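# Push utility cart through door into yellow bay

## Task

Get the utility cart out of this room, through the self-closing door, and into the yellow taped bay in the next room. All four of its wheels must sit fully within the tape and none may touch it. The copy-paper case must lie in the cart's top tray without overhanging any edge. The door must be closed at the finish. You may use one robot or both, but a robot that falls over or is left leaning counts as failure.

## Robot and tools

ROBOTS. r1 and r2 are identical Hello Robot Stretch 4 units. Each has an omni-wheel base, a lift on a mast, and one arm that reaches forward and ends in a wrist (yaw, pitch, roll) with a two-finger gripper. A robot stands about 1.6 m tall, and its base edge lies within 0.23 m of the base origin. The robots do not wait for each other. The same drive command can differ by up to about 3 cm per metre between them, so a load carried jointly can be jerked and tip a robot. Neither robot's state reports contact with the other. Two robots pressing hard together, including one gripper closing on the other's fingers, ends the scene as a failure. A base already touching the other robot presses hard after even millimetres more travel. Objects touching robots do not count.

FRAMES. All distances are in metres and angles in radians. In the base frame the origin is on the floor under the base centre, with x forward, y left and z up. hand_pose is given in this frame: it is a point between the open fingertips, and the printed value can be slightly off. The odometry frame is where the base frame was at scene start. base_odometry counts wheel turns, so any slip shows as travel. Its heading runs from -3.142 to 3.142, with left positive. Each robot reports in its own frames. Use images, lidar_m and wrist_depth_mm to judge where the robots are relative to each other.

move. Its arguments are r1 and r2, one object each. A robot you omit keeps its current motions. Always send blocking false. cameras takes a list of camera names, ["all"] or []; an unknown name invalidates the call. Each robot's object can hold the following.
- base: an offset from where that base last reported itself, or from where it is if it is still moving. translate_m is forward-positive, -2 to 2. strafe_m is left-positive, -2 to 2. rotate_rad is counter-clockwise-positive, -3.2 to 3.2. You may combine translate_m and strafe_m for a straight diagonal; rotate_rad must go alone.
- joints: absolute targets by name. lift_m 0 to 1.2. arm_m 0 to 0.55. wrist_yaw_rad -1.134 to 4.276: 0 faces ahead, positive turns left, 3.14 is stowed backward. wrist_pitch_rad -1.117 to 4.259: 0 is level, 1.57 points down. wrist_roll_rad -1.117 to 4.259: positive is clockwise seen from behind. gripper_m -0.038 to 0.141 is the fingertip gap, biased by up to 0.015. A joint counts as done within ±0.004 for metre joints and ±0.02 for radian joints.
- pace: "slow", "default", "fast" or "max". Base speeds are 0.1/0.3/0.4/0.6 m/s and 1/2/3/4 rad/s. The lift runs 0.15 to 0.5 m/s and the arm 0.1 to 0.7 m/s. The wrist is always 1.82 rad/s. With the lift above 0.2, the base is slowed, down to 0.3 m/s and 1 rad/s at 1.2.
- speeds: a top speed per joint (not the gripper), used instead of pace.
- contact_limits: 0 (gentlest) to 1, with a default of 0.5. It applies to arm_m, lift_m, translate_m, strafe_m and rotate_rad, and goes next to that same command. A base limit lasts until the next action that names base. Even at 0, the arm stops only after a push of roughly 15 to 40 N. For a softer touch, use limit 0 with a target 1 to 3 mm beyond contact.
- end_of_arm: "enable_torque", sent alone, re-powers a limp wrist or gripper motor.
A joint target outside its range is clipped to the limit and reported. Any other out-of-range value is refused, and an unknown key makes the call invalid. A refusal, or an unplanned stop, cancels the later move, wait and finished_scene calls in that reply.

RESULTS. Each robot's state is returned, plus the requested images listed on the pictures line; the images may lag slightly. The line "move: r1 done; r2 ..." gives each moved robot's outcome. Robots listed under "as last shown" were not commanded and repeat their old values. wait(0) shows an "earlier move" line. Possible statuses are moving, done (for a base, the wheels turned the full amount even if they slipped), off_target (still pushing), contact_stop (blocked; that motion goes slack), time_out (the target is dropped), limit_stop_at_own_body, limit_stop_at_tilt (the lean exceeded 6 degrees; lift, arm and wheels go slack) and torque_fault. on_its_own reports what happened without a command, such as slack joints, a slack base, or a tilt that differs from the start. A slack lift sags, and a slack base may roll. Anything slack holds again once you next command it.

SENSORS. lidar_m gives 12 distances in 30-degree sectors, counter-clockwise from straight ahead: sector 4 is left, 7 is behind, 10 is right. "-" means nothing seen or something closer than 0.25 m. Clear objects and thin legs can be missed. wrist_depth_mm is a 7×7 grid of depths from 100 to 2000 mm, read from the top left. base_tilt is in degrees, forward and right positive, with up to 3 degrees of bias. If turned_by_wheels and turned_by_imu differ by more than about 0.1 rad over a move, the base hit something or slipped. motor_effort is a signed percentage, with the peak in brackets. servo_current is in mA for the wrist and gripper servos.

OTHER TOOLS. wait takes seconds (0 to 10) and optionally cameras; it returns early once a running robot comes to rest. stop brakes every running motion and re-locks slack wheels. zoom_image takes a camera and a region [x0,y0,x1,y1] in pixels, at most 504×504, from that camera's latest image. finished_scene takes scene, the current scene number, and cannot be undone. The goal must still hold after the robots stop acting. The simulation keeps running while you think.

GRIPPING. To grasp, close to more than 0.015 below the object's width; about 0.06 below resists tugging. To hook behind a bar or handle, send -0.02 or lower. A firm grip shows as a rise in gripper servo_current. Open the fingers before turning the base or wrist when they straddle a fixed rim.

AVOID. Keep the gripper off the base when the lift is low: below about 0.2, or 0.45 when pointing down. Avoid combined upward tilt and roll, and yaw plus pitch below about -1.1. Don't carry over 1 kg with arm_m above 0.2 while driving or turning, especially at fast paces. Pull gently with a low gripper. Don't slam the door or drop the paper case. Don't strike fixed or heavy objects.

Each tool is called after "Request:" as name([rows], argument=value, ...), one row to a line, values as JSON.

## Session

Request:
move(blocking=false)

Scene clock: 0.00 s.
r1.base_odometry: x=+0.000 y=+0.000 heading=+0.000
r1.turned_by_wheels: +0.000
r1.turned_by_imu: +0.000
r1.base_tilt: forward=-1.6 right=+1.3
r1.lidar_m: 0.96 1.73 2.02 2.40 3.92 1.60 0.85 0.77 0.78 0.89 0.77 0.78
r1.base_status: not commanded
r1.joint_positions: lift_m=+0.124 arm_m=+0.000 wrist_yaw_rad=+3.194 wrist_pitch_rad=+0.002 wrist_roll_rad=+0.000 gripper_m=+0.056
r1.joint_status: not commanded
r1.measured_speeds: all 0
r1.motor_effort: lift_m=+19 arm_m=-4 wheel_0=-2 wheel_1=+1 wheel_2=+0
r1.servo_current: wrist_yaw_rad=59 wrist_pitch_rad=46 wrist_roll_rad=46 gripper_m=39
r1.hand_pose: x=-0.1216 y=+0.0722 z=+0.3019 quat_wxyz=(-0.026, -0.001, +0.000, +1.000) (m; r1's base frame)
r1.wrist_depth_mm: - 135 - - - - - / - 123 135 - - - - / - 121 191 - - - - / 110 136 194 - - - - / 137 - - - 1618 - - / 226 - 190 1098 188 1160 1118 / 224 163 750 798 768 768 759
r2.base_odometry: x=+0.000 y=+0.000 heading=+0.000
r2.turned_by_wheels: +0.000
r2.turned_by_imu: +0.000
r2.base_tilt: forward=-0.6 right=+0.1
r2.lidar_m: 1.29 1.32 1.58 2.33 2.36 2.78 1.41 1.41 2.77 2.39 2.42 1.48
r2.base_status: not commanded
r2.joint_positions: lift_m=+0.200 arm_m=+0.000 wrist_yaw_rad=+3.211 wrist_pitch_rad=+0.001 wrist_roll_rad=+0.000 gripper_m=+0.056
r2.joint_status: not commanded
r2.measured_speeds: all 0
r2.motor_effort: lift_m=+18 arm_m=-4 wheel_0=-1 wheel_1=+1 wheel_2=+1
r2.servo_current: wrist_yaw_rad=46 wrist_pitch_rad=39 wrist_roll_rad=52 gripper_m=52
r2.hand_pose: x=-0.1229 y=+0.0671 z=+0.3779 quat_wxyz=(-0.035, -0.001, +0.000, +0.999) (m; r2's base frame)
r2.wrist_depth_mm: - - 137 - - - - / - - 137 - - - - / - 109 138 - - - - / - 140 175 - - - - / 214 - - - - - - / 213 1281 196 1255 190 1336 1182 / 208 243 866 - - 854 878
pictures: r1_head_camera, r1_head_left_camera, r1_head_right_camera, r1_wrist_camera, r2_head_camera, r2_head_left_camera, r2_head_right_camera, r2_wrist_camera
Images, in order (width x height): r1_head_camera 420x560, r1_head_left_camera 420x672, r1_head_right_camera 420x672, r1_wrist_camera 616x392, r2_head_camera 420x560, r2_head_left_camera 420x672, r2_head_right_camera 420x672, r2_wrist_camera 616x392.

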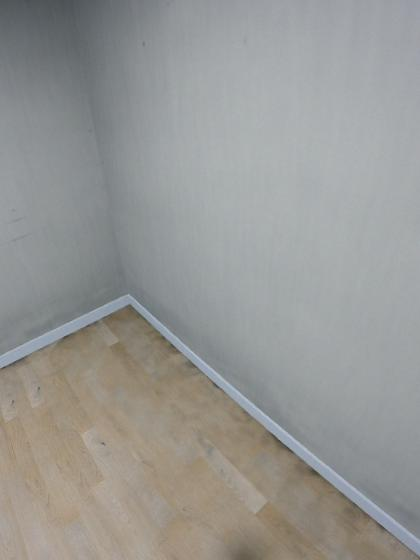

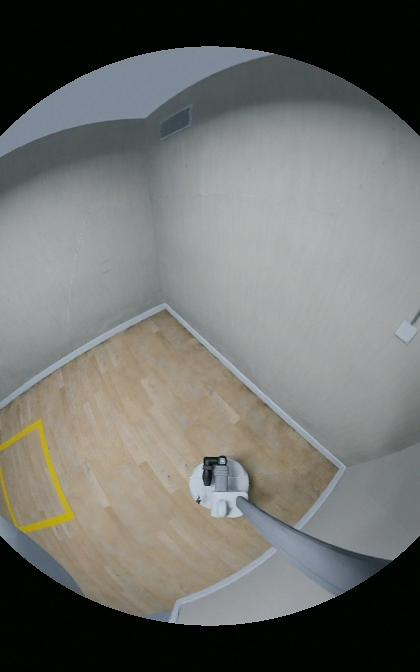

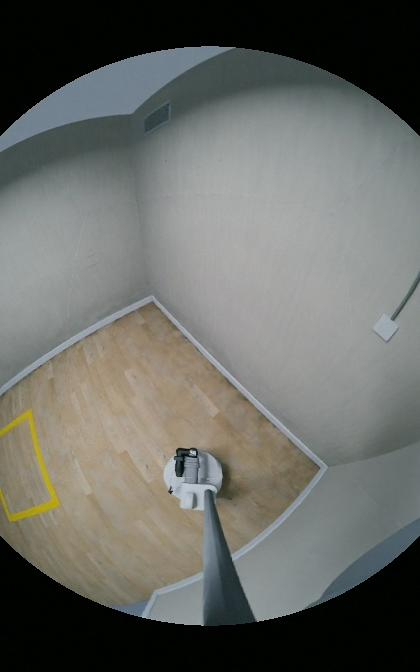

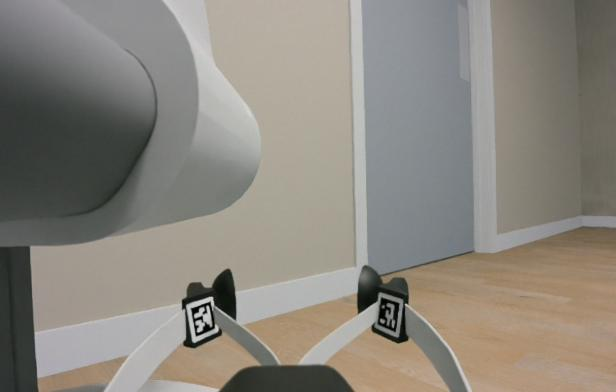

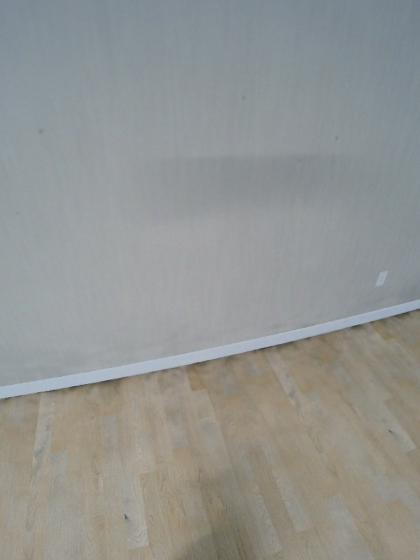

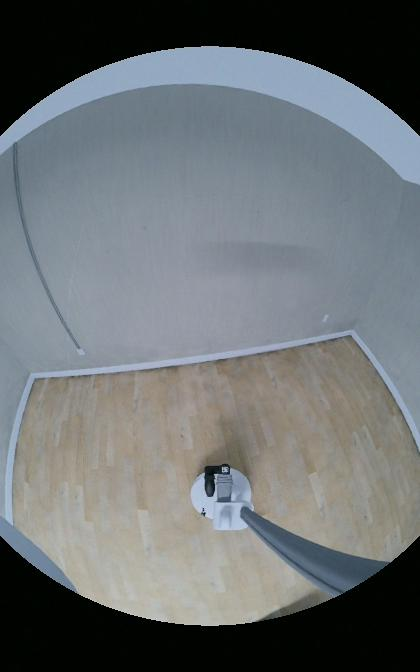

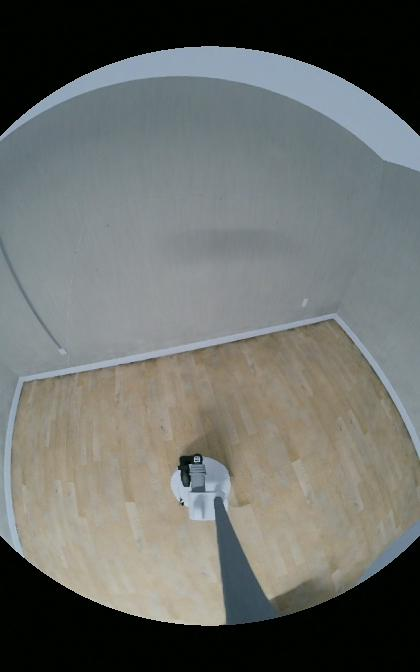

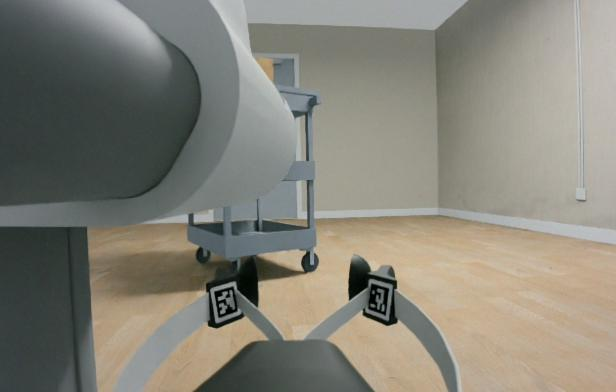

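Request:
move(blocking=false, r1={"base":{"rotate_rad":2.6},"pace":"fast"}, r2={"base":{"rotate_rad":3.14},"pace":"fast"})

Request:
wait(seconds=2.5)

Request:
wait(seconds=1.5, cameras=["r1_head_camera","r1_head_left_camera","r1_head_right_camera","r2_head_camera","r2_head_left_camera","r2_head_right_camera"])

Scene clock: 9.00 s.
move: r1 moving; r2 moving
r1.base_odometry: x=+0.000 y=+0.000 heading=+0.379
r1.turned_by_wheels: +0.379
r1.turned_by_imu: +0.380
r1.base_tilt: forward=-1.6 right=+1.3
r1.lidar_m: 1.35 2.02 2.22 3.48 2.07 0.95 0.78 0.74 0.86 0.79 0.72 0.87
r1.base_status: rotate_rad moving
r1.joint_positions: lift_m=+0.124 arm_m=+0.000 wrist_yaw_rad=+3.194 wrist_pitch_rad=+0.002 wrist_roll_rad=+0.000 gripper_m=+0.056
r1.joint_status: not commanded
r1.measured_speeds: translate_m=+0.001 strafe_m=-0.001 rotate_rad=+1.461 lift_m=+0.000 arm_m=+0.000 wrist_yaw_rad=+0.000 wrist_pitch_rad=+0.000 wrist_roll_rad=+0.000
r1.motor_effort: lift_m=+19(20) arm_m=-4(4) wheel_0=-9(11) wheel_1=-8(9) wheel_2=-8(9)
r1.servo_current: wrist_yaw_rad=46(59) wrist_pitch_rad=39(52) wrist_roll_rad=33(65) gripper_m=39(46)
r1.hand_pose: x=-0.1216 y=+0.0722 z=+0.3019 quat_wxyz=(-0.026, -0.001, +0.000, +1.000) (m; r1's base frame)
r1.wrist_depth_mm: - 135 - - - - - / - 123 135 - - 1205 - / - 121 192 - - 1229 - / 110 136 195 - - 1205 - / 137 - - - - 1205 - / 216 - 190 - 188 1118 1138 / 224 152 759 798 778 750 759
r2.base_odometry: x=+0.000 y=+0.000 heading=+0.379
r2.turned_by_wheels: +0.379
r2.turned_by_imu: +0.368
r2.base_tilt: forward=-0.7 right=+0.0
r2.lidar_m: 1.30 1.44 2.25 2.32 2.57 1.55 1.43 3.02 2.43 2.39 1.66 1.33
r2.base_status: rotate_rad moving
r2.joint_positions: lift_m=+0.200 arm_m=+0.000 wrist_yaw_rad=+3.211 wrist_pitch_rad=+0.001 wrist_roll_rad=+0.000 gripper_m=+0.056
r2.joint_status: not commanded
r2.measured_speeds: translate_m=-0.001 strafe_m=+0.001 rotate_rad=+1.462 lift_m=+0.000 arm_m=+0.000 wrist_yaw_rad=+0.000 wrist_pitch_rad=+0.000 wrist_roll_rad=+0.000
r2.motor_effort: lift_m=+18(18) arm_m=-4(4) wheel_0=-5(11) wheel_1=-11(12) wheel_2=-13(13)
r2.servo_current: wrist_yaw_rad=52(52) wrist_pitch_rad=46(46) wrist_roll_rad=52(65) gripper_m=46(52)
r2.hand_pose: x=-0.1229 y=+0.0671 z=+0.3779 quat_wxyz=(-0.035, -0.001, +0.000, +0.999) (m; r2's base frame)
r2.wrist_depth_mm: - - 137 - - - - / - 107 137 1708 1808 - - / - 113 138 1537 - - - / - 140 178 - - - - / 216 - - - 1708 - - / 213 1281 196 1308 190 1336 1182 / 211 243 878 - - 854 878
pictures: none

Scene clock: 10.67 s.
earlier move: r1 done; r2 moving
r1.base_odometry: x=+0.000 y=+0.000 heading=+2.600
r1.turned_by_wheels: +2.221
r1.turned_by_imu: +2.233
r1.base_tilt: forward=-1.6 right=+1.3
r1.lidar_m: 1.66 0.88 0.75 0.73 0.88 0.76 0.79 0.93 1.67 2.03 2.36 3.92
r1.base_status: done
r1.joint_positions: lift_m=+0.124 arm_m=+0.000 wrist_yaw_rad=+3.194 wrist_pitch_rad=+0.002 wrist_roll_rad=+0.000 gripper_m=+0.056
r1.joint_status: not commanded
r1.measured_speeds: all 0
r1.motor_effort: lift_m=+19(20) arm_m=-4(4) wheel_0=-1(11) wheel_1=+0(10) wheel_2=+1(11)
r1.servo_current: wrist_yaw_rad=33(65) wrist_pitch_rad=46(52) wrist_roll_rad=33(65) gripper_m=46(52)
r1.hand_pose: x=-0.1216 y=+0.0722 z=+0.3019 quat_wxyz=(-0.026, -0.001, +0.000, +1.000) (m; r1's base frame)
r1.wrist_depth_mm: - 135 - - - - - / - 123 135 - - - - / - 121 191 - - - - / 110 136 194 - - - - / 137 - - - - - - / 227 - 190 - 187 - - / 750 750 750 154 741 699 741
r2.base_odometry: x=+0.000 y=+0.000 heading=+3.139
r2.turned_by_wheels: +2.760
r2.turned_by_imu: +2.688
r2.base_tilt: forward=-0.7 right=+0.1
r2.lidar_m: 1.42 1.38 2.79 2.38 2.42 1.50 1.29 1.31 1.54 2.32 2.33 2.73
r2.base_status: rotate_rad moving
r2.joint_positions: lift_m=+0.200 arm_m=+0.000 wrist_yaw_rad=+3.211 wrist_pitch_rad=+0.001 wrist_roll_rad=+0.000 gripper_m=+0.056
r2.joint_status: not commanded
r2.measured_speeds: all 0
r2.motor_effort: lift_m=+18(18) arm_m=-4(4) wheel_0=-3(12) wheel_1=-3(12) wheel_2=-5(17)
r2.servo_current: wrist_yaw_rad=52(52) wrist_pitch_rad=39(46) wrist_roll_rad=52(65) gripper_m=46(52)
r2.hand_pose: x=-0.1228 y=+0.0671 z=+0.3779 quat_wxyz=(-0.035, -0.001, +0.000, +0.999) (m; r2's base frame)
r2.wrist_depth_mm: - - 137 - - - - / - 107 137 - - - - / - 113 138 234 - - - / - 140 165 - - - - / 215 - - - - - - / 213 1205 193 1160 190 1336 1160 / 211 244 891 - - 854 878
wait: 1.67 of 2.5 s (r1 has come to rest)
pictures: none

Scene clock: 10.83 s.
earlier move: r2 done
r1.base_odometry: x=+0.000 y=+0.000 heading=+2.600
r1.turned_by_wheels: +0.000
r1.turned_by_imu: +0.000
r1.base_tilt: forward=-1.6 right=+1.3
r1.lidar_m: 1.69 0.88 0.77 0.76 0.89 0.78 0.75 0.93 1.68 2.03 2.39 3.93
r1.base_status: done
r1.joint_positions: lift_m=+0.124 arm_m=+0.000 wrist_yaw_rad=+3.194 wrist_pitch_rad=+0.002 wrist_roll_rad=+0.000 gripper_m=+0.056
r1.joint_status: not commanded
r1.measured_speeds: all 0
r1.motor_effort: lift_m=+19(20) arm_m=-4(4) wheel_0=+0(11) wheel_1=+0(10) wheel_2=+1(11)
r1.servo_current: wrist_yaw_rad=59(65) wrist_pitch_rad=39(52) wrist_roll_rad=46(65) gripper_m=39(52)
r1.hand_pose: x=-0.1216 y=+0.0722 z=+0.3019 quat_wxyz=(-0.026, -0.001, +0.000, +1.000) (m; r1's base frame)
r1.wrist_depth_mm: - 135 - - - - - / - 123 135 - - - - / - 121 191 - - - - / 110 136 195 - - - - / 137 - - - - - - / 227 - 190 - 187 - - / 750 759 750 153 741 683 741
r2.base_odometry: x=+0.000 y=+0.000 heading=+3.139
r2.turned_by_wheels: +0.000
r2.turned_by_imu: +0.000
r2.base_tilt: forward=-0.6 right=+0.0
r2.lidar_m: 1.43 1.41 2.79 2.39 2.43 1.53 1.31 1.30 1.54 2.34 2.35 2.75
r2.base_status: done
r2.joint_positions: lift_m=+0.200 arm_m=+0.000 wrist_yaw_rad=+3.211 wrist_pitch_rad=+0.001 wrist_roll_rad=+0.000 gripper_m=+0.056
r2.joint_status: not commanded
r2.measured_speeds: all 0
r2.motor_effort: lift_m=+18(18) arm_m=-4(4) wheel_0=-3(12) wheel_1=-3(12) wheel_2=-6(17)
r2.servo_current: wrist_yaw_rad=46(52) wrist_pitch_rad=39(46) wrist_roll_rad=33(65) gripper_m=52(52)
r2.hand_pose: x=-0.1228 y=+0.0671 z=+0.3779 quat_wxyz=(-0.035, -0.001, +0.000, +0.999) (m; r2's base frame)
r2.wrist_depth_mm: - - 137 - - - - / - 107 138 - - - - / - 113 138 235 - - - / - 140 165 - - - - / 216 - - - - - - / 213 1182 193 1182 191 1308 1182 / 211 244 878 - - 854 866
wait: 0.17 of 1.5 s (r2 has come to rest)
pictures: r1_head_camera, r1_head_left_camera, r1_head_right_camera, r2_head_camera, r2_head_left_camera, r2_head_right_camera
Images, in order (width x height): r1_head_camera 420x560, r1_head_left_camera 420x672, r1_head_right_camera 420x672, r2_head_camera 420x560, r2_head_left_camera 420x672, r2_head_right_camera 420x672.

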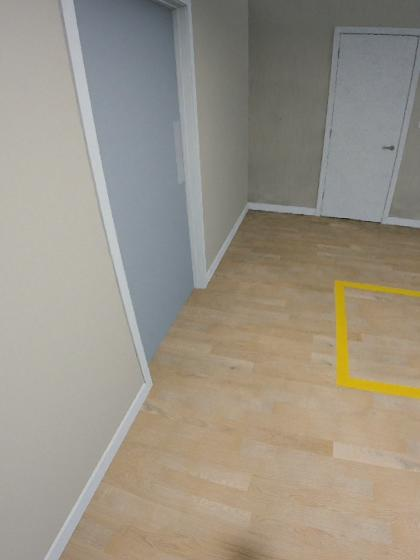

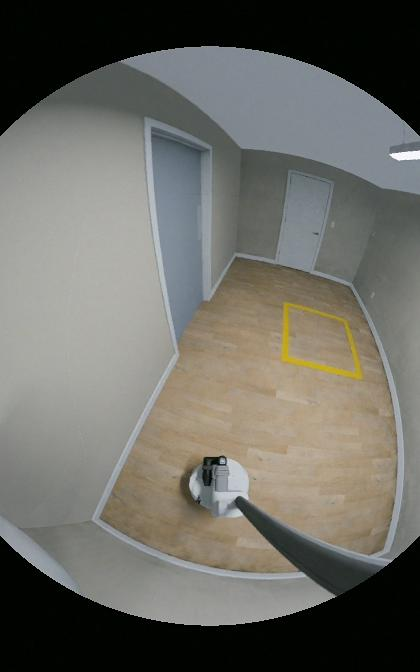

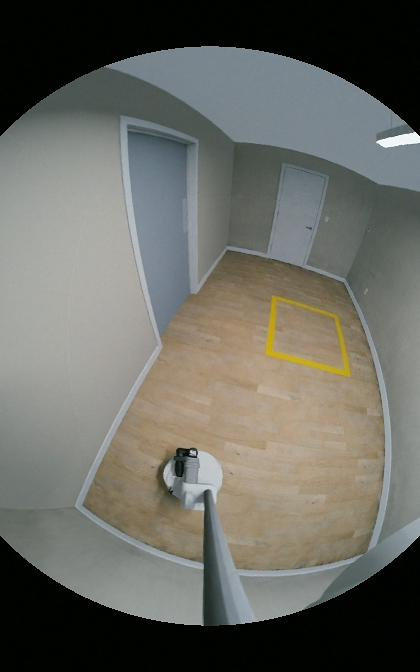

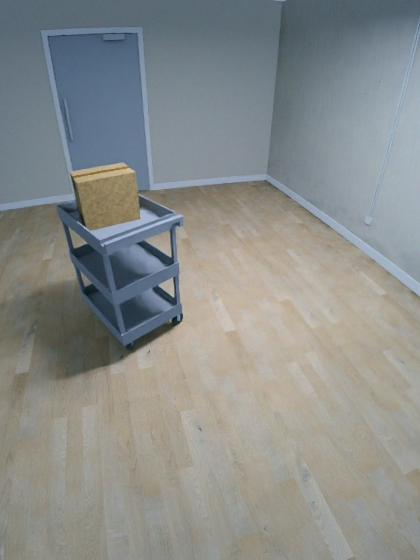

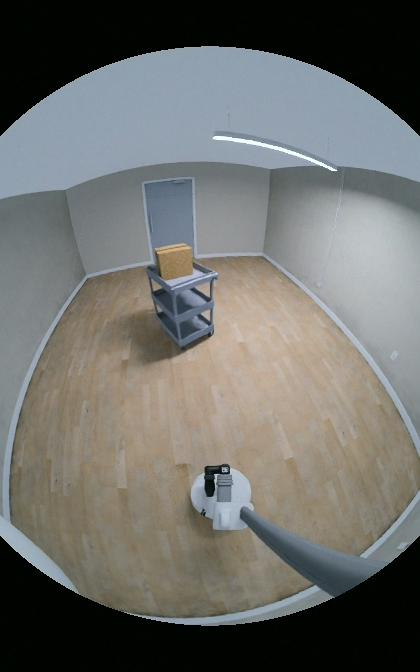

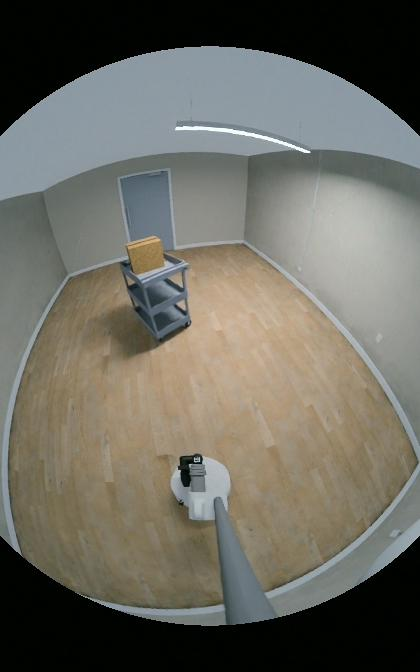

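Request:
move(blocking=false, r2={"base":{"translate_m":1.6,"strafe_m":-0.5},"pace":"fast"})

Request:
wait(seconds=8, cameras=["r2_head_camera"])

Request:
move(blocking=false, r2={"base":{"rotate_rad":0.45}})

Request:
wait(seconds=3, cameras=["r2_head_camera","r2_head_left_camera"])

Scene clock: 41.10 s.
move: r2 moving
r1: as last shown
r1.lidar_m: 1.64 0.89 0.74 0.75 0.91 0.78 0.77 0.93 1.65 2.04 2.40 3.91
r1.motor_effort: lift_m=+19(20) arm_m=-4(4) wheel_0=-1(1) wheel_1=+0(0) wheel_2=+1(1)
r1.servo_current: wrist_yaw_rad=39(59) wrist_pitch_rad=39(46) wrist_roll_rad=46(65) gripper_m=39(52)
r1.wrist_depth_mm: - 135 - - - - - / - 123 135 - - - - / - 121 191 - - - - / 110 135 194 - - - - / 137 - - - - - - / 227 - 190 - 187 - - / 750 750 750 153 732 683 741
r2.base_odometry: x=-0.050 y=+0.016 heading=+3.139
r2.turned_by_wheels: +0.000
r2.turned_by_imu: +0.001
r2.base_tilt: forward=-0.7 right=+0.1
r2.lidar_m: 1.39 1.35 2.83 2.40 2.43 1.59 1.36 1.36 1.60 2.31 2.31 2.72
r2.base_status: translate_m moving; strafe_m moving
r2.joint_positions: lift_m=+0.200 arm_m=+0.000 wrist_yaw_rad=+3.211 wrist_pitch_rad=+0.001 wrist_roll_rad=+0.000 gripper_m=+0.056
r2.joint_status: not commanded
r2.measured_speeds: translate_m=+0.197 strafe_m=-0.060 rotate_rad=+0.000 lift_m=+0.000 arm_m=+0.000 wrist_yaw_rad=+0.000 wrist_pitch_rad=+0.000 wrist_roll_rad=+0.000
r2.motor_effort: lift_m=+18(18) arm_m=-4(4) wheel_0=+10(11) wheel_1=+5(7) wheel_2=-15(16)
r2.servo_current: wrist_yaw_rad=52(52) wrist_pitch_rad=39(46) wrist_roll_rad=59(59) gripper_m=46(52)
r2.hand_pose: x=-0.1228 y=+0.0671 z=+0.3779 quat_wxyz=(-0.035, -0.001, +0.000, +0.999) (m; r2's base frame)
r2.wrist_depth_mm: - - 137 - - - - / - 107 137 - - - - / - 113 138 234 - - - / - 140 164 - - - - / 215 - - - - - - / 213 1205 193 1182 190 1336 1182 / 210 244 878 - - 854 878
pictures: none

Scene clock: 46.03 s.
earlier move: r2 done
r1.base_odometry: x=+0.000 y=+0.000 heading=+2.600
r1.turned_by_wheels: +0.000
r1.turned_by_imu: +0.000
r1.base_tilt: forward=-1.6 right=+1.3
r1.lidar_m: 1.66 0.88 0.73 0.76 0.90 0.76 0.76 0.94 1.65 2.03 2.37 3.92
r1.base_status: not commanded
r1.joint_positions: lift_m=+0.124 arm_m=+0.000 wrist_yaw_rad=+3.194 wrist_pitch_rad=+0.002 wrist_roll_rad=+0.000 gripper_m=+0.056
r1.joint_status: not commanded
r1.measured_speeds: all 0
r1.motor_effort: lift_m=+19(20) arm_m=-4(4) wheel_0=+0(1) wheel_1=+0(1) wheel_2=+1(1)
r1.servo_current: wrist_yaw_rad=52(78) wrist_pitch_rad=39(52) wrist_roll_rad=59(72) gripper_m=39(52)
r1.hand_pose: x=-0.1216 y=+0.0722 z=+0.3019 quat_wxyz=(-0.026, -0.001, +0.000, +1.000) (m; r1's base frame)
r1.wrist_depth_mm: - 135 - - - - - / - 123 135 - - - - / - 121 191 - - - - / 110 136 195 - - - - / 137 - - - - - - / 226 - 190 - 187 - - / 741 759 759 153 741 676 741
r2.base_odometry: x=-1.599 y=+0.504 heading=+3.139
r2.turned_by_wheels: +0.000
r2.turned_by_imu: +0.002
r2.base_tilt: forward=-0.7 right=+0.1
r2.lidar_m: 3.03 3.07 0.73 0.53 0.94 3.14 2.75 2.73 1.71 1.44 1.46 1.73
r2.base_status: done
r2.joint_positions: lift_m=+0.200 arm_m=+0.000 wrist_yaw_rad=+3.211 wrist_pitch_rad=+0.001 wrist_roll_rad=+0.000 gripper_m=+0.056
r2.joint_status: not commanded
r2.measured_speeds: all 0
r2.motor_effort: lift_m=+18(18) arm_m=-4(5) wheel_0=+1(16) wheel_1=+2(8) wheel_2=-1(16)
r2.servo_current: wrist_yaw_rad=46(52) wrist_pitch_rad=33(46) wrist_roll_rad=46(59) gripper_m=52(59)
r2.hand_pose: x=-0.1228 y=+0.0671 z=+0.3779 quat_wxyz=(-0.035, -0.001, +0.000, +0.999) (m; r2's base frame)
r2.wrist_depth_mm: - - 137 - - - - / - 107 137 - - - - / - 113 138 - - - - / - 140 179 - - - - / 215 - - - - - - / 213 1281 196 1255 190 1336 1205 / 211 244 878 - - 854 866
wait: 4.93 of 8 s (r2 has come to rest)
pictures: r2_head_camera
Images, in order (width x height): r2_head_camera 420x560.

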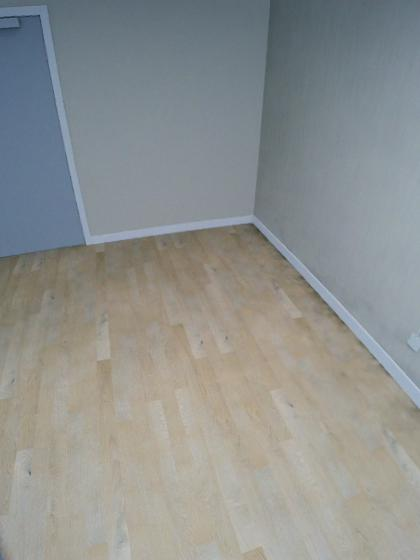

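Scene clock: 46.53 s.
move: r2 moving
r1: as last shown
r1.lidar_m: 1.67 0.89 0.75 0.75 0.90 0.77 0.79 0.93 1.64 2.05 2.37 3.92
r1.motor_effort: lift_m=+20(20) arm_m=-4(4) wheel_0=+0(1) wheel_1=+0(0) wheel_2=+1(1)
r1.servo_current: wrist_yaw_rad=33(59) wrist_pitch_rad=39(52) wrist_roll_rad=33(59) gripper_m=39(46)
r1.wrist_depth_mm: - 135 - - - - - / - 123 135 - - - - / - 121 191 - - - - / 110 135 195 - - - - / 137 - - - - - - / 226 - 190 - 187 - - / 741 768 750 153 732 691 741
r2.base_odometry: x=-1.599 y=+0.504 heading=-2.893
r2.turned_by_wheels: +0.251
r2.turned_by_imu: +0.244
r2.base_tilt: forward=-0.6 right=+0.1
r2.lidar_m: 3.08 3.20 0.54 0.58 3.39 2.82 2.76 2.10 1.54 1.45 1.51 2.11
r2.base_status: rotate_rad moving
r2.joint_positions: lift_m=+0.200 arm_m=+0.000 wrist_yaw_rad=+3.211 wrist_pitch_rad=+0.001 wrist_roll_rad=+0.000 gripper_m=+0.056
r2.joint_status: not commanded
r2.measured_speeds: translate_m=+0.002 strafe_m=-0.002 rotate_rad=+0.937 lift_m=+0.000 arm_m=+0.000 wrist_yaw_rad=+0.000 wrist_pitch_rad=+0.000 wrist_roll_rad=+0.000
r2.motor_effort: lift_m=+18(18) arm_m=-4(4) wheel_0=-3(11) wheel_1=-8(10) wheel_2=-9(11)
r2.servo_current: wrist_yaw_rad=52(52) wrist_pitch_rad=39(39) wrist_roll_rad=46(52) gripper_m=39(52)
r2.hand_pose: x=-0.1228 y=+0.0671 z=+0.3779 quat_wxyz=(-0.035, -0.001, +0.000, +0.999) (m; r2's base frame)
r2.wrist_depth_mm: - - 137 - - - - / - 107 137 - - - - / - 110 138 - - - - / - 140 179 - - - - / 216 - - - - - - / 213 1281 196 1281 190 1336 1182 / 211 244 866 - - 842 866
pictures: none

Scene clock: 47.27 s.
earlier move: r2 done
r1.base_odometry: x=+0.000 y=+0.000 heading=+2.600
r1.turned_by_wheels: +0.000
r1.turned_by_imu: +0.000
r1.base_tilt: forward=-1.6 right=+1.2
r1.lidar_m: 1.67 0.87 0.73 0.75 0.89 0.78 0.77 0.92 1.68 2.03 2.39 3.91
r1.base_status: not commanded
r1.joint_positions: lift_m=+0.124 arm_m=+0.000 wrist_yaw_rad=+3.194 wrist_pitch_rad=+0.002 wrist_roll_rad=+0.000 gripper_m=+0.056
r1.joint_status: not commanded
r1.measured_speeds: all 0
r1.motor_effort: lift_m=+19(20) arm_m=-4(4) wheel_0=-1(1) wheel_1=+0(0) wheel_2=+1(1)
r1.servo_current: wrist_yaw_rad=39(59) wrist_pitch_rad=46(52) wrist_roll_rad=46(65) gripper_m=39(46)
r1.hand_pose: x=-0.1216 y=+0.0722 z=+0.3019 quat_wxyz=(-0.026, -0.001, +0.000, +1.000) (m; r1's base frame)
r1.wrist_depth_mm: - 135 - - - - - / - 123 135 - - - - / - 121 191 - - - - / 110 136 195 - - - - / 136 - - - - - - / 228 - 190 - 187 - - / 759 759 741 153 741 691 732
r2.base_odometry: x=-1.599 y=+0.504 heading=-2.695
r2.turned_by_wheels: +0.198
r2.turned_by_imu: +0.193
r2.base_tilt: forward=-0.7 right=+0.1
r2.lidar_m: 3.07 0.79 0.55 0.80 3.31 2.73 2.74 1.77 1.46 1.44 1.63 2.69
r2.base_status: done
r2.joint_positions: lift_m=+0.200 arm_m=+0.000 wrist_yaw_rad=+3.211 wrist_pitch_rad=+0.001 wrist_roll_rad=+0.000 gripper_m=+0.056
r2.joint_status: not commanded
r2.measured_speeds: all 0
r2.motor_effort: lift_m=+18(18) arm_m=-4(4) wheel_0=-3(11) wheel_1=-4(10) wheel_2=-5(11)
r2.servo_current: wrist_yaw_rad=46(65) wrist_pitch_rad=46(52) wrist_roll_rad=46(59) gripper_m=46(52)
r2.hand_pose: x=-0.1228 y=+0.0671 z=+0.3779 quat_wxyz=(-0.035, -0.001, +0.000, +0.999) (m; r2's base frame)
r2.wrist_depth_mm: - - 137 - - - - / - 107 137 - - - - / - 113 138 - - - - / - 140 178 - - - - / 216 - - - - - - / 213 1308 195 1281 190 1281 1182 / 211 244 878 - - 854 878
wait: 0.73 of 3 s (r2 has come to rest)
pictures: r2_head_camera, r2_head_left_camera
Images, in order (width x height): r2_head_camera 420x560, r2_head_left_camera 420x672.

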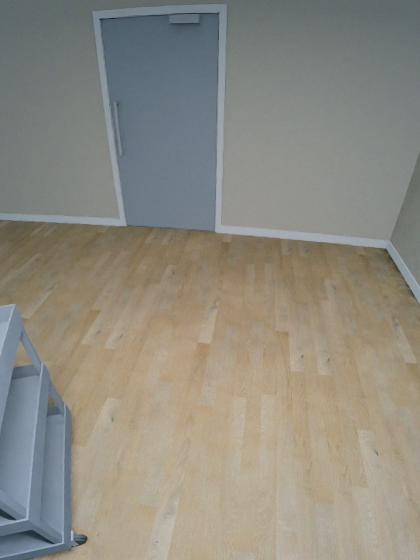

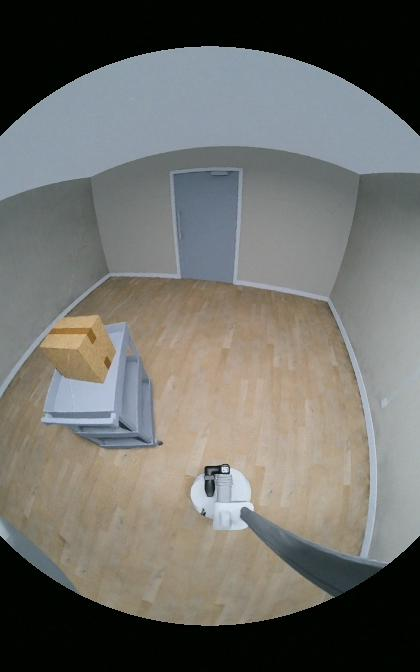

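Request:
move(blocking=false, r2={"base":{"translate_m":1.6},"pace":"fast","joints":{"lift_m":0.9}})

Request:
wait(seconds=8)

Request:
wait(seconds=4)

Request:
move(blocking=false, r2={"base":{"rotate_rad":0.388},"joints":{"wrist_yaw_rad":0.0,"arm_m":0.105,"gripper_m":0.13}})

Request:
wait(seconds=3, cameras=["r2_head_camera"])

Request:
wait(seconds=1, cameras=["r2_head_camera"])

Scene clock: 63.37 s.
move: r2 moving
r1: as last shown
r1.lidar_m: 1.66 0.89 0.76 0.76 0.87 0.77 0.76 0.93 1.66 2.04 2.37 3.89
r1.motor_effort: lift_m=+20(20) arm_m=-4(4) wheel_0=+0(1) wheel_1=+0(0) wheel_2=+1(1)
r1.servo_current: wrist_yaw_rad=46(65) wrist_pitch_rad=46(46) wrist_roll_rad=52(72) gripper_m=39(46)
r1.wrist_depth_mm: - 135 - - - - - / - 123 135 - - - - / - 121 191 - - - - / 110 135 195 - - - - / 137 - - - - - - / 226 - 190 - 187 - - / 741 759 750 153 732 683 741
r2.base_odometry: x=-1.644 y=+0.482 heading=-2.695
r2.turned_by_wheels: +0.000
r2.turned_by_imu: +0.000
r2.base_tilt: forward=-0.7 right=+0.0
r2.lidar_m: 3.02 0.84 0.53 0.70 3.38 2.80 2.76 1.81 1.49 1.47 1.65 2.69
r2.base_status: translate_m moving
r2.joint_positions: lift_m=+0.263 arm_m=+0.000 wrist_yaw_rad=+3.211 wrist_pitch_rad=+0.001 wrist_roll_rad=+0.000 gripper_m=+0.056
r2.joint_status: lift_m moving
r2.measured_speeds: translate_m=+0.194 strafe_m=-0.001 rotate_rad=-0.004 lift_m=+0.244 arm_m=+0.000 wrist_yaw_rad=+0.000 wrist_pitch_rad=+0.000 wrist_roll_rad=+0.000
r2.motor_effort: lift_m=+25(25) arm_m=-4(4) wheel_0=+8(11) wheel_1=+9(9) wheel_2=-16(16)
r2.servo_current: wrist_yaw_rad=39(52) wrist_pitch_rad=46(46) wrist_roll_rad=52(52) gripper_m=46(52)
r2.hand_pose: x=-0.1228 y=+0.0671 z=+0.4410 quat_wxyz=(-0.035, -0.001, +0.000, +0.999) (m; r2's base frame)
r2.wrist_depth_mm: - - 137 - - - - / - - 137 - - - - / - 111 138 289 - - - / - 139 172 - - - - / 213 - - - - - - / 211 1499 196 1464 190 1499 1336 / 206 240 1078 - - 1008 991
pictures: none

Scene clock: 68.17 s.
earlier move: r2 done
r1.base_odometry: x=+0.000 y=+0.000 heading=+2.600
r1.turned_by_wheels: +0.000
r1.turned_by_imu: +0.000
r1.base_tilt: forward=-1.6 right=+1.3
r1.lidar_m: 1.68 0.88 0.75 0.75 0.90 0.77 0.77 0.90 1.68 2.06 2.37 3.93
r1.base_status: not commanded
r1.joint_positions: lift_m=+0.124 arm_m=+0.000 wrist_yaw_rad=+3.194 wrist_pitch_rad=+0.002 wrist_roll_rad=+0.000 gripper_m=+0.056
r1.joint_status: not commanded
r1.measured_speeds: all 0
r1.motor_effort: lift_m=+19(20) arm_m=-4(4) wheel_0=+0(1) wheel_1=+0(1) wheel_2=+1(1)
r1.servo_current: wrist_yaw_rad=59(65) wrist_pitch_rad=39(52) wrist_roll_rad=46(72) gripper_m=33(46)
r1.hand_pose: x=-0.1216 y=+0.0722 z=+0.3019 quat_wxyz=(-0.026, -0.001, +0.000, +1.000) (m; r1's base frame)
r1.wrist_depth_mm: - 135 - - - - - / - 123 135 - - - - / - 121 191 - - - - / 110 136 195 - - - - / 137 - - - - - - / 227 - 190 - 187 - - / 750 759 759 153 732 691 732
r2.base_odometry: x=-3.042 y=-0.188 heading=-2.694
r2.turned_by_wheels: +0.000
r2.turned_by_imu: +0.003
r2.base_tilt: forward=-0.7 right=+0.0
r2.lidar_m: 1.48 1.71 2.77 2.99 0.96 0.92 4.04 2.15 1.78 1.76 1.83 1.51
r2.base_status: done
r2.joint_positions: lift_m=+0.900 arm_m=+0.000 wrist_yaw_rad=+3.211 wrist_pitch_rad=+0.001 wrist_roll_rad=+0.000 gripper_m=+0.056
r2.joint_status: all done
r2.measured_speeds: all 0
r2.motor_effort: lift_m=+21(25) arm_m=-4(5) wheel_0=+2(12) wheel_1=+2(11) wheel_2=+1(16)
r2.servo_current: wrist_yaw_rad=39(52) wrist_pitch_rad=39(46) wrist_roll_rad=46(59) gripper_m=46(52)
r2.hand_pose: x=-0.1228 y=+0.0671 z=+1.0776 quat_wxyz=(-0.035, -0.001, +0.000, +0.999) (m; r2's base frame)
r2.wrist_depth_mm: - - 137 - - - - / - 107 137 - - - - / - 113 138 - - - - / - 140 178 - - - - / 216 - - - - - 960 / 213 - 196 - 190 - 976 / 211 244 - - - - -
wait: 4.80 of 8 s (r2 has come to rest)
pictures: none

Scene clock: 72.17 s.
r1.base_odometry: x=+0.000 y=+0.000 heading=+2.600
r1.turned_by_wheels: +0.000
r1.turned_by_imu: +0.000
r1.base_tilt: forward=-1.6 right=+1.3
r1.lidar_m: 1.67 0.87 0.73 0.75 0.91 0.78 0.78 0.92 1.66 2.02 2.37 3.90
r1.base_status: not commanded
r1.joint_positions: lift_m=+0.124 arm_m=+0.000 wrist_yaw_rad=+3.194 wrist_pitch_rad=+0.002 wrist_roll_rad=+0.000 gripper_m=+0.056
r1.joint_status: not commanded
r1.measured_speeds: all 0
r1.motor_effort: lift_m=+20(20) arm_m=-4(4) wheel_0=+0(1) wheel_1=+0(1) wheel_2=+1(1)
r1.servo_current: wrist_yaw_rad=59(65) wrist_pitch_rad=39(52) wrist_roll_rad=46(72) gripper_m=46(46)
r1.hand_pose: x=-0.1216 y=+0.0722 z=+0.3019 quat_wxyz=(-0.026, -0.001, +0.000, +1.000) (m; r1's base frame)
r1.wrist_depth_mm: - 135 - - - - - / - 123 135 - - - - / - 121 191 - - - - / 110 135 195 - - - - / 137 - - - - - - / 226 - 191 - 188 - - / 759 759 750 153 741 691 741
r2.base_odometry: x=-3.042 y=-0.188 heading=-2.694
r2.turned_by_wheels: +0.000
r2.turned_by_imu: +0.001
r2.base_tilt: forward=-0.7 right=+0.1
r2.lidar_m: 1.48 1.71 2.74 2.96 0.97 0.94 4.05 2.19 1.78 1.78 1.84 1.49
r2.base_status: done
r2.joint_positions: lift_m=+0.900 arm_m=+0.000 wrist_yaw_rad=+3.211 wrist_pitch_rad=+0.001 wrist_roll_rad=+0.000 gripper_m=+0.056
r2.joint_status: all done
r2.measured_speeds: all 0
r2.motor_effort: lift_m=+21(25) arm_m=-4(5) wheel_0=+2(12) wheel_1=+2(11) wheel_2=+1(16)
r2.servo_current: wrist_yaw_rad=39(52) wrist_pitch_rad=33(46) wrist_roll_rad=52(59) gripper_m=46(52)
r2.hand_pose: x=-0.1228 y=+0.0671 z=+1.0776 quat_wxyz=(-0.035, -0.001, +0.000, +0.999) (m; r2's base frame)
r2.wrist_depth_mm: - - 137 - - - - / - 107 137 - - - - / - 113 138 - - - - / - 140 178 - - - - / 215 - - - - - 976 / 213 - 196 - 190 - 976 / 211 244 - - - - -
wait: 4.00 s; at rest by 0.27 s
pictures: none

Scene clock: 72.67 s.
move: r2 moving
r1: as last shown
r1.lidar_m: 1.68 0.90 0.74 0.72 0.89 0.76 0.78 0.91 1.66 2.03 2.38 3.92
r1.motor_effort: lift_m=+20(20) arm_m=-4(4) wheel_0=-1(1) wheel_1=+0(0) wheel_2=+1(1)
r1.servo_current: wrist_yaw_rad=46(59) wrist_pitch_rad=39(46) wrist_roll_rad=26(59) gripper_m=39(46)
r1.wrist_depth_mm: - 135 - - - - - / - 123 135 - - - - / - 121 191 - - - - / 110 136 195 - - - - / 137 - - - - - - / 227 - 190 - 188 - - / 741 759 750 153 732 683 741
r2.base_odometry: x=-3.042 y=-0.188 heading=-2.460
r2.turned_by_wheels: +0.235
r2.turned_by_imu: +0.228
r2.base_tilt: forward=-0.7 right=+0.1
r2.lidar_m: 1.56 1.99 2.97 3.03 0.94 1.13 2.84 1.87 1.77 1.82 1.64 1.50
r2.base_status: rotate_rad moving
r2.joint_positions: lift_m=+0.900 arm_m=+0.051 wrist_yaw_rad=+2.651 wrist_pitch_rad=+0.001 wrist_roll_rad=+0.000 gripper_m=+0.075
r2.joint_status: arm_m moving; wrist_yaw_rad moving; gripper_m moving
r2.measured_speeds: translate_m=+0.000 strafe_m=+0.001 rotate_rad=+0.819 lift_m=+0.000 arm_m=+0.195 wrist_yaw_rad=-1.729 wrist_pitch_rad=+0.000 wrist_roll_rad=+0.000
r2.motor_effort: lift_m=+21(21) arm_m=+6(10) wheel_0=-5(10) wheel_1=-5(9) wheel_2=-8(12)
r2.servo_current: wrist_yaw_rad=72(202) wrist_pitch_rad=39(46) wrist_roll_rad=52(52) gripper_m=104(104)
r2.hand_pose: x=+0.0084 y=+0.2131 z=+1.0776 quat_wxyz=(+0.243, -0.001, +0.000, +0.970) (m; r2's base frame)
r2.wrist_depth_mm: - - - - - - - / 294 - - - - - - / 216 - - - - - - / 309 - - - - - - / - - - - 1160 1182 - / - - 190 - 189 - - / - - - - - - -
pictures: none

Scene clock: 74.60 s.
earlier move: r2 done
r1.base_odometry: x=+0.000 y=+0.000 heading=+2.600
r1.turned_by_wheels: +0.000
r1.turned_by_imu: +0.000
r1.base_tilt: forward=-1.6 right=+1.3
r1.lidar_m: 1.70 0.89 0.75 0.74 0.90 0.76 0.78 0.92 1.65 2.01 2.38 3.91
r1.base_status: not commanded
r1.joint_positions: lift_m=+0.124 arm_m=+0.000 wrist_yaw_rad=+3.194 wrist_pitch_rad=+0.002 wrist_roll_rad=+0.000 gripper_m=+0.056
r1.joint_status: not commanded
r1.measured_speeds: all 0
r1.motor_effort: lift_m=+19(20) arm_m=-4(4) wheel_0=-1(1) wheel_1=+0(0) wheel_2=+1(1)
r1.servo_current: wrist_yaw_rad=46(65) wrist_pitch_rad=39(52) wrist_roll_rad=52(78) gripper_m=39(46)
r1.hand_pose: x=-0.1216 y=+0.0722 z=+0.3019 quat_wxyz=(-0.026, -0.001, +0.000, +1.000) (m; r1's base frame)
r1.wrist_depth_mm: - 135 - - - - - / - 123 135 - - - - / - 121 190 - - - - / 110 136 195 - - - - / 137 - - - - - - / 227 - 190 - 187 - - / 759 750 750 154 732 683 741
r2.base_odometry: x=-3.042 y=-0.188 heading=-2.307
r2.turned_by_wheels: +0.152
r2.turned_by_imu: +0.149
r2.base_tilt: forward=-0.6 right=+0.1
r2.lidar_m: 1.62 2.32 2.96 1.28 0.93 1.34 2.41 1.80 1.75 1.84 1.54 1.50
r2.base_status: done
r2.joint_positions: lift_m=+0.900 arm_m=+0.105 wrist_yaw_rad=+0.003 wrist_pitch_rad=+0.001 wrist_roll_rad=+0.000 gripper_m=+0.130
r2.joint_status: all done
r2.measured_speeds: all 0
r2.motor_effort: lift_m=+21(21) arm_m=+8(11) wheel_0=-3(10) wheel_1=-5(9) wheel_2=-4(12)
r2.servo_current: wrist_yaw_rad=46(202) wrist_pitch_rad=39(46) wrist_roll_rad=52(65) gripper_m=52(111)
r2.hand_pose: x=+0.5643 y=-0.0866 z=+1.0776 quat_wxyz=(+1.000, +0.000, +0.001, +0.001) (m; r2's base frame)
r2.wrist_depth_mm: - - - - - - - / - - - - - - - / - - - - - - - / - - - - - - - / - - - 1499 - - - / - - 187 158 189 - - / - - - - - - -
wait: 1.93 of 3 s (r2 has come to rest)
pictures: r2_head_camera
Images, in order (width x height): r2_head_camera 420x560.

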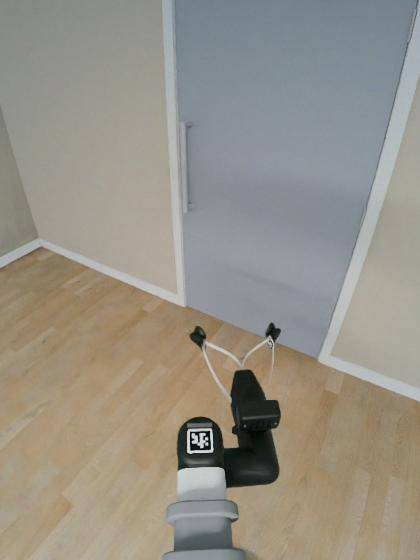

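Scene clock: 75.60 s.
r1.base_odometry: x=+0.000 y=+0.000 heading=+2.600
r1.turned_by_wheels: +0.000
r1.turned_by_imu: +0.000
r1.base_tilt: forward=-1.6 right=+1.3
r1.lidar_m: 1.65 0.89 0.76 0.74 0.89 0.77 0.77 0.92 1.68 2.06 2.41 3.91
r1.base_status: not commanded
r1.joint_positions: lift_m=+0.124 arm_m=+0.000 wrist_yaw_rad=+3.194 wrist_pitch_rad=+0.002 wrist_roll_rad=+0.000 gripper_m=+0.056
r1.joint_status: not commanded
r1.measured_speeds: all 0
r1.motor_effort: lift_m=+19(20) arm_m=-4(4) wheel_0=-1(1) wheel_1=+0(0) wheel_2=+1(1)
r1.servo_current: wrist_yaw_rad=39(65) wrist_pitch_rad=46(52) wrist_roll_rad=65(78) gripper_m=39(46)
r1.hand_pose: x=-0.1216 y=+0.0722 z=+0.3019 quat_wxyz=(-0.026, -0.001, +0.000, +1.000) (m; r1's base frame)
r1.wrist_depth_mm: - 135 - - - - - / - 123 135 - - - - / - 121 191 - - - - / 110 135 195 - - - - / 137 - - - - - - / 226 - 190 - 187 - - / 750 750 741 153 732 683 732
r2.base_odometry: x=-3.042 y=-0.188 heading=-2.307
r2.turned_by_wheels: +0.000
r2.turned_by_imu: +0.000
r2.base_tilt: forward=-0.7 right=+0.1
r2.lidar_m: 1.61 2.29 2.97 1.31 0.94 1.34 2.40 1.83 1.79 1.88 1.55 1.48
r2.base_status: done
r2.joint_positions: lift_m=+0.900 arm_m=+0.105 wrist_yaw_rad=+0.003 wrist_pitch_rad=+0.001 wrist_roll_rad=+0.000 gripper_m=+0.130
r2.joint_status: all done
r2.measured_speeds: all 0
r2.motor_effort: lift_m=+21(21) arm_m=+7(11) wheel_0=-3(10) wheel_1=-5(9) wheel_2=-4(12)
r2.servo_current: wrist_yaw_rad=46(202) wrist_pitch_rad=39(46) wrist_roll_rad=59(65) gripper_m=52(111)
r2.hand_pose: x=+0.5643 y=-0.0866 z=+1.0776 quat_wxyz=(+1.000, +0.000, +0.001, +0.001) (m; r2's base frame)
r2.wrist_depth_mm: - - - - - - - / - - - - - - - / - - - - - - - / - - - - - - - / - - - 1499 - - - / - - 187 158 190 - - / - - - - - - -
wait: 1.00 s; at rest by 0.27 s
pictures: r2_head_camera
Images, in order (width x height): r2_head_camera 420x560.

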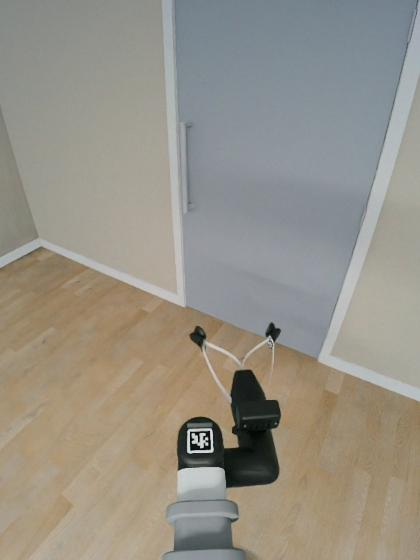

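Request:
move(blocking=false, r2={"base":{"translate_m":0.85,"strafe_m":0.26}})

Request:
wait(seconds=6, cameras=["r2_head_camera","r2_wrist_camera"])

Scene clock: 85.37 s.
move: r2 moving
r1: as last shown
r1.lidar_m: 1.69 0.85 0.74 0.73 0.89 0.77 0.77 0.93 1.62 2.03 2.37 3.93
r1.motor_effort: lift_m=+20(20) arm_m=-4(4) wheel_0=-1(1) wheel_1=+0(0) wheel_2=+1(1)
r1.servo_current: wrist_yaw_rad=46(72) wrist_pitch_rad=46(46) wrist_roll_rad=52(59) gripper_m=33(46)
r1.wrist_depth_mm: - 135 - - - - - / - 123 135 - - - - / - 121 191 - - - - / 110 136 195 - - - - / 137 - - - - - - / 226 - 190 - 188 - - / 750 741 759 153 732 683 741
r2.base_odometry: x=-3.056 y=-0.217 heading=-2.307
r2.turned_by_wheels: +0.000
r2.turned_by_imu: +0.001
r2.base_tilt: forward=-0.7 right=+0.1
r2.lidar_m: 1.60 2.29 2.95 3.11 0.92 1.31 2.44 1.87 1.82 1.91 1.53 1.49
r2.base_status: translate_m moving; strafe_m moving
r2.joint_positions: lift_m=+0.900 arm_m=+0.105 wrist_yaw_rad=+0.003 wrist_pitch_rad=+0.001 wrist_roll_rad=+0.000 gripper_m=+0.130
r2.joint_status: not commanded
r2.measured_speeds: translate_m=+0.121 strafe_m=+0.036 rotate_rad=-0.004 lift_m=+0.000 arm_m=+0.000 wrist_yaw_rad=+0.000 wrist_pitch_rad=+0.000 wrist_roll_rad=+0.000
r2.motor_effort: lift_m=+21(21) arm_m=+7(8) wheel_0=+6(8) wheel_1=+9(10) wheel_2=-13(13)
r2.servo_current: wrist_yaw_rad=59(59) wrist_pitch_rad=46(46) wrist_roll_rad=33(52) gripper_m=46(59)
r2.hand_pose: x=+0.5643 y=-0.0866 z=+1.0776 quat_wxyz=(+1.000, +0.000, +0.001, +0.001) (m; r2's base frame)
r2.wrist_depth_mm: - - - - - - - / - - - - - - - / - - - - - - - / - - - - - - - / - - - - - - - / - - 187 154 190 - - / - - - - - - -
pictures: none

Scene clock: 89.27 s.
earlier move: r2 done
r1.base_odometry: x=+0.000 y=+0.000 heading=+2.600
r1.turned_by_wheels: +0.000
r1.turned_by_imu: +0.000
r1.base_tilt: forward=-1.6 right=+1.3
r1.lidar_m: 1.68 0.89 0.74 0.73 0.89 0.78 0.78 0.91 1.65 2.04 2.39 3.89
r1.base_status: not commanded
r1.joint_positions: lift_m=+0.124 arm_m=+0.000 wrist_yaw_rad=+3.194 wrist_pitch_rad=+0.002 wrist_roll_rad=+0.000 gripper_m=+0.056
r1.joint_status: not commanded
r1.measured_speeds: all 0
r1.motor_effort: lift_m=+20(20) arm_m=-4(4) wheel_0=-1(1) wheel_1=+0(0) wheel_2=+1(1)
r1.servo_current: wrist_yaw_rad=46(72) wrist_pitch_rad=46(52) wrist_roll_rad=52(65) gripper_m=39(52)
r1.hand_pose: x=-0.1216 y=+0.0722 z=+0.3019 quat_wxyz=(-0.026, -0.001, +0.000, +1.000) (m; r1's base frame)
r1.wrist_depth_mm: - 135 - - - - - / - 123 135 - - - - / - 121 192 - - - - / 110 136 195 - - - - / 137 - - - - - - / 226 - 190 - 187 - - / 750 750 759 153 741 683 741
r2.base_odometry: x=-3.420 y=-0.992 heading=-2.307
r2.turned_by_wheels: +0.000
r2.turned_by_imu: +0.002
r2.base_tilt: forward=-0.7 right=+0.1
r2.lidar_m: 0.94 1.46 2.28 2.42 3.46 1.36 3.33 2.51 2.46 1.30 0.98 0.93
r2.base_status: done
r2.joint_positions: lift_m=+0.900 arm_m=+0.105 wrist_yaw_rad=+0.003 wrist_pitch_rad=+0.001 wrist_roll_rad=+0.000 gripper_m=+0.130
r2.joint_status: not commanded
r2.measured_speeds: all 0
r2.motor_effort: lift_m=+21(21) arm_m=+8(8) wheel_0=+5(10) wheel_1=+3(11) wheel_2=-3(13)
r2.servo_current: wrist_yaw_rad=46(59) wrist_pitch_rad=46(46) wrist_roll_rad=59(65) gripper_m=52(59)
r2.hand_pose: x=+0.5643 y=-0.0866 z=+1.0777 quat_wxyz=(+1.000, +0.000, +0.001, +0.001) (m; r2's base frame)
r2.wrist_depth_mm: - - - - - - - / 1661 - - - 580 - - / 1708 - - - 569 - - / 1708 - - - - - - / - - - - 574 - - / 1756 186 187 - 195 - - / - - - - - - -
wait: 3.90 of 6 s (r2 has come to rest)
pictures: r2_head_camera, r2_wrist_camera
Images, in order (width x height): r2_head_camera 420x560, r2_wrist_camera 616x392.

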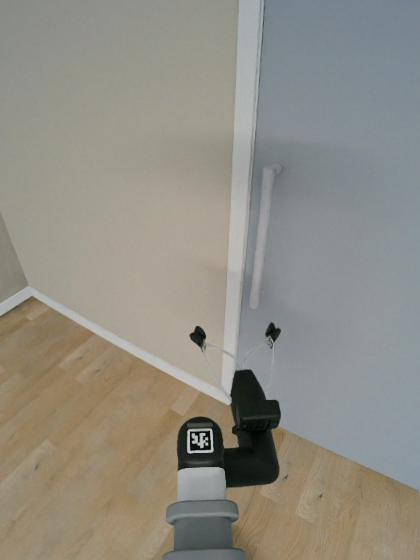

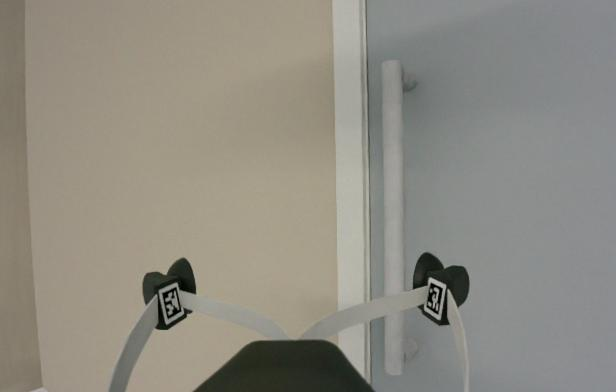

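Request:
move(blocking=false, r2={"base":{"translate_m":0.22,"strafe_m":-0.125}})

Request:
wait(seconds=6, cameras=["r2_wrist_camera"])

Scene clock: 94.30 s.
move: r2 moving
r1: as last shown
r1.lidar_m: 1.64 0.85 0.75 0.74 0.89 0.78 0.78 0.90 1.66 2.03 2.37 3.90
r1.servo_current: wrist_yaw_rad=52(72) wrist_pitch_rad=46(46) wrist_roll_rad=33(72) gripper_m=46(46)
r1.wrist_depth_mm: - 135 - - - - - / - 123 135 - - - - / - 121 191 - - - - / 110 136 195 - - - - / 137 - - - - - - / 227 - 190 - 187 - - / 750 768 768 153 723 683 741
r2.base_odometry: x=-3.454 y=-1.003 heading=-2.307
r2.turned_by_wheels: +0.000
r2.turned_by_imu: +0.001
r2.base_tilt: forward=-0.7 right=+0.1
r2.lidar_m: 0.91 1.38 2.28 2.41 3.47 1.38 3.35 2.54 2.45 1.19 0.93 0.90
r2.base_status: translate_m moving; strafe_m moving
r2.joint_positions: lift_m=+0.900 arm_m=+0.105 wrist_yaw_rad=+0.003 wrist_pitch_rad=+0.001 wrist_roll_rad=+0.000 gripper_m=+0.130
r2.joint_status: not commanded
r2.measured_speeds: translate_m=+0.122 strafe_m=-0.069 rotate_rad=-0.001 lift_m=+0.000 arm_m=+0.000 wrist_yaw_rad=+0.000 wrist_pitch_rad=+0.000 wrist_roll_rad=+0.000
r2.motor_effort: lift_m=+21(21) arm_m=+7(8) wheel_0=+10(13) wheel_1=+4(5) wheel_2=-12(13)
r2.servo_current: wrist_yaw_rad=39(52) wrist_pitch_rad=39(46) wrist_roll_rad=52(52) gripper_m=46(59)
r2.hand_pose: x=+0.5643 y=-0.0866 z=+1.0777 quat_wxyz=(+1.000, +0.000, +0.001, +0.001) (m; r2's base frame)
r2.wrist_depth_mm: - - - - 640 - - / - - - - 647 - - / - - - - 549 - - / 1661 - - - 549 - - / 1756 - - - 554 - - / 1756 186 187 - 191 - - / - - - - - - -
pictures: none

Scene clock: 95.97 s.
earlier move: r2 done
r1.base_odometry: x=+0.000 y=+0.000 heading=+2.600
r1.turned_by_wheels: +0.000
r1.turned_by_imu: +0.000
r1.base_tilt: forward=-1.6 right=+1.2
r1.lidar_m: 1.68 0.86 0.74 0.74 0.89 0.77 0.78 0.89 1.64 2.03 2.37 3.92
r1.base_status: not commanded
r1.joint_positions: lift_m=+0.124 arm_m=+0.000 wrist_yaw_rad=+3.194 wrist_pitch_rad=+0.002 wrist_roll_rad=+0.000 gripper_m=+0.056
r1.joint_status: not commanded
r1.measured_speeds: all 0
r1.motor_effort: lift_m=+19(20) arm_m=-4(4) wheel_0=+0(1) wheel_1=+0(0) wheel_2=+1(1)
r1.servo_current: wrist_yaw_rad=59(72) wrist_pitch_rad=39(46) wrist_roll_rad=52(72) gripper_m=39(46)
r1.hand_pose: x=-0.1216 y=+0.0722 z=+0.3019 quat_wxyz=(-0.026, -0.001, +0.000, +1.000) (m; r1's base frame)
r1.wrist_depth_mm: - 135 - - - - - / - 123 135 - - - - / - 121 191 - - - - / 110 136 195 - - - - / 137 - - - - - - / 227 - 190 - 187 - - / 750 750 750 153 732 683 732
r2.base_odometry: x=-3.660 y=-1.071 heading=-2.307
r2.turned_by_wheels: +0.000
r2.turned_by_imu: +0.000
r2.base_tilt: forward=-0.7 right=+0.1
r2.lidar_m: 0.72 1.10 2.28 2.40 3.46 1.64 3.35 2.54 2.23 0.93 0.70 0.69
r2.base_status: done
r2.joint_positions: lift_m=+0.900 arm_m=+0.105 wrist_yaw_rad=+0.003 wrist_pitch_rad=+0.001 wrist_roll_rad=+0.000 gripper_m=+0.130
r2.joint_status: not commanded
r2.measured_speeds: all 0
r2.motor_effort: lift_m=+20(21) arm_m=+7(8) wheel_0=+1(13) wheel_1=+3(6) wheel_2=-3(15)
r2.servo_current: wrist_yaw_rad=46(65) wrist_pitch_rad=46(46) wrist_roll_rad=59(59) gripper_m=52(59)
r2.hand_pose: x=+0.5643 y=-0.0866 z=+1.0777 quat_wxyz=(+1.000, +0.000, +0.001, +0.001) (m; r2's base frame)
r2.wrist_depth_mm: - - - 362 382 334 300 / - - - 366 387 336 307 / - - - 373 384 340 307 / - - - 373 387 343 312 / - - - 469 389 343 310 / - 186 193 368 213 330 314 / - - - - 384 351 314
wait: 1.67 of 6 s (r2 has come to rest)
pictures: r2_wrist_camera
Images, in order (width x height): r2_wrist_camera 616x392.

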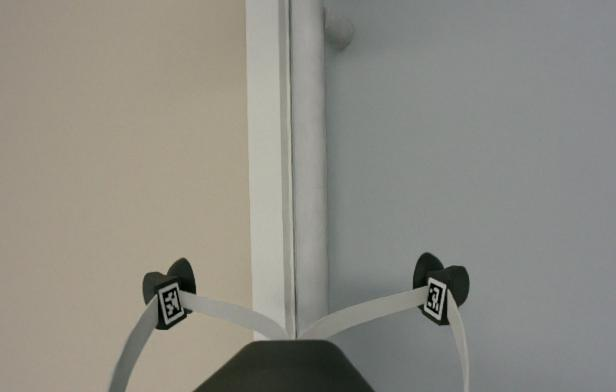

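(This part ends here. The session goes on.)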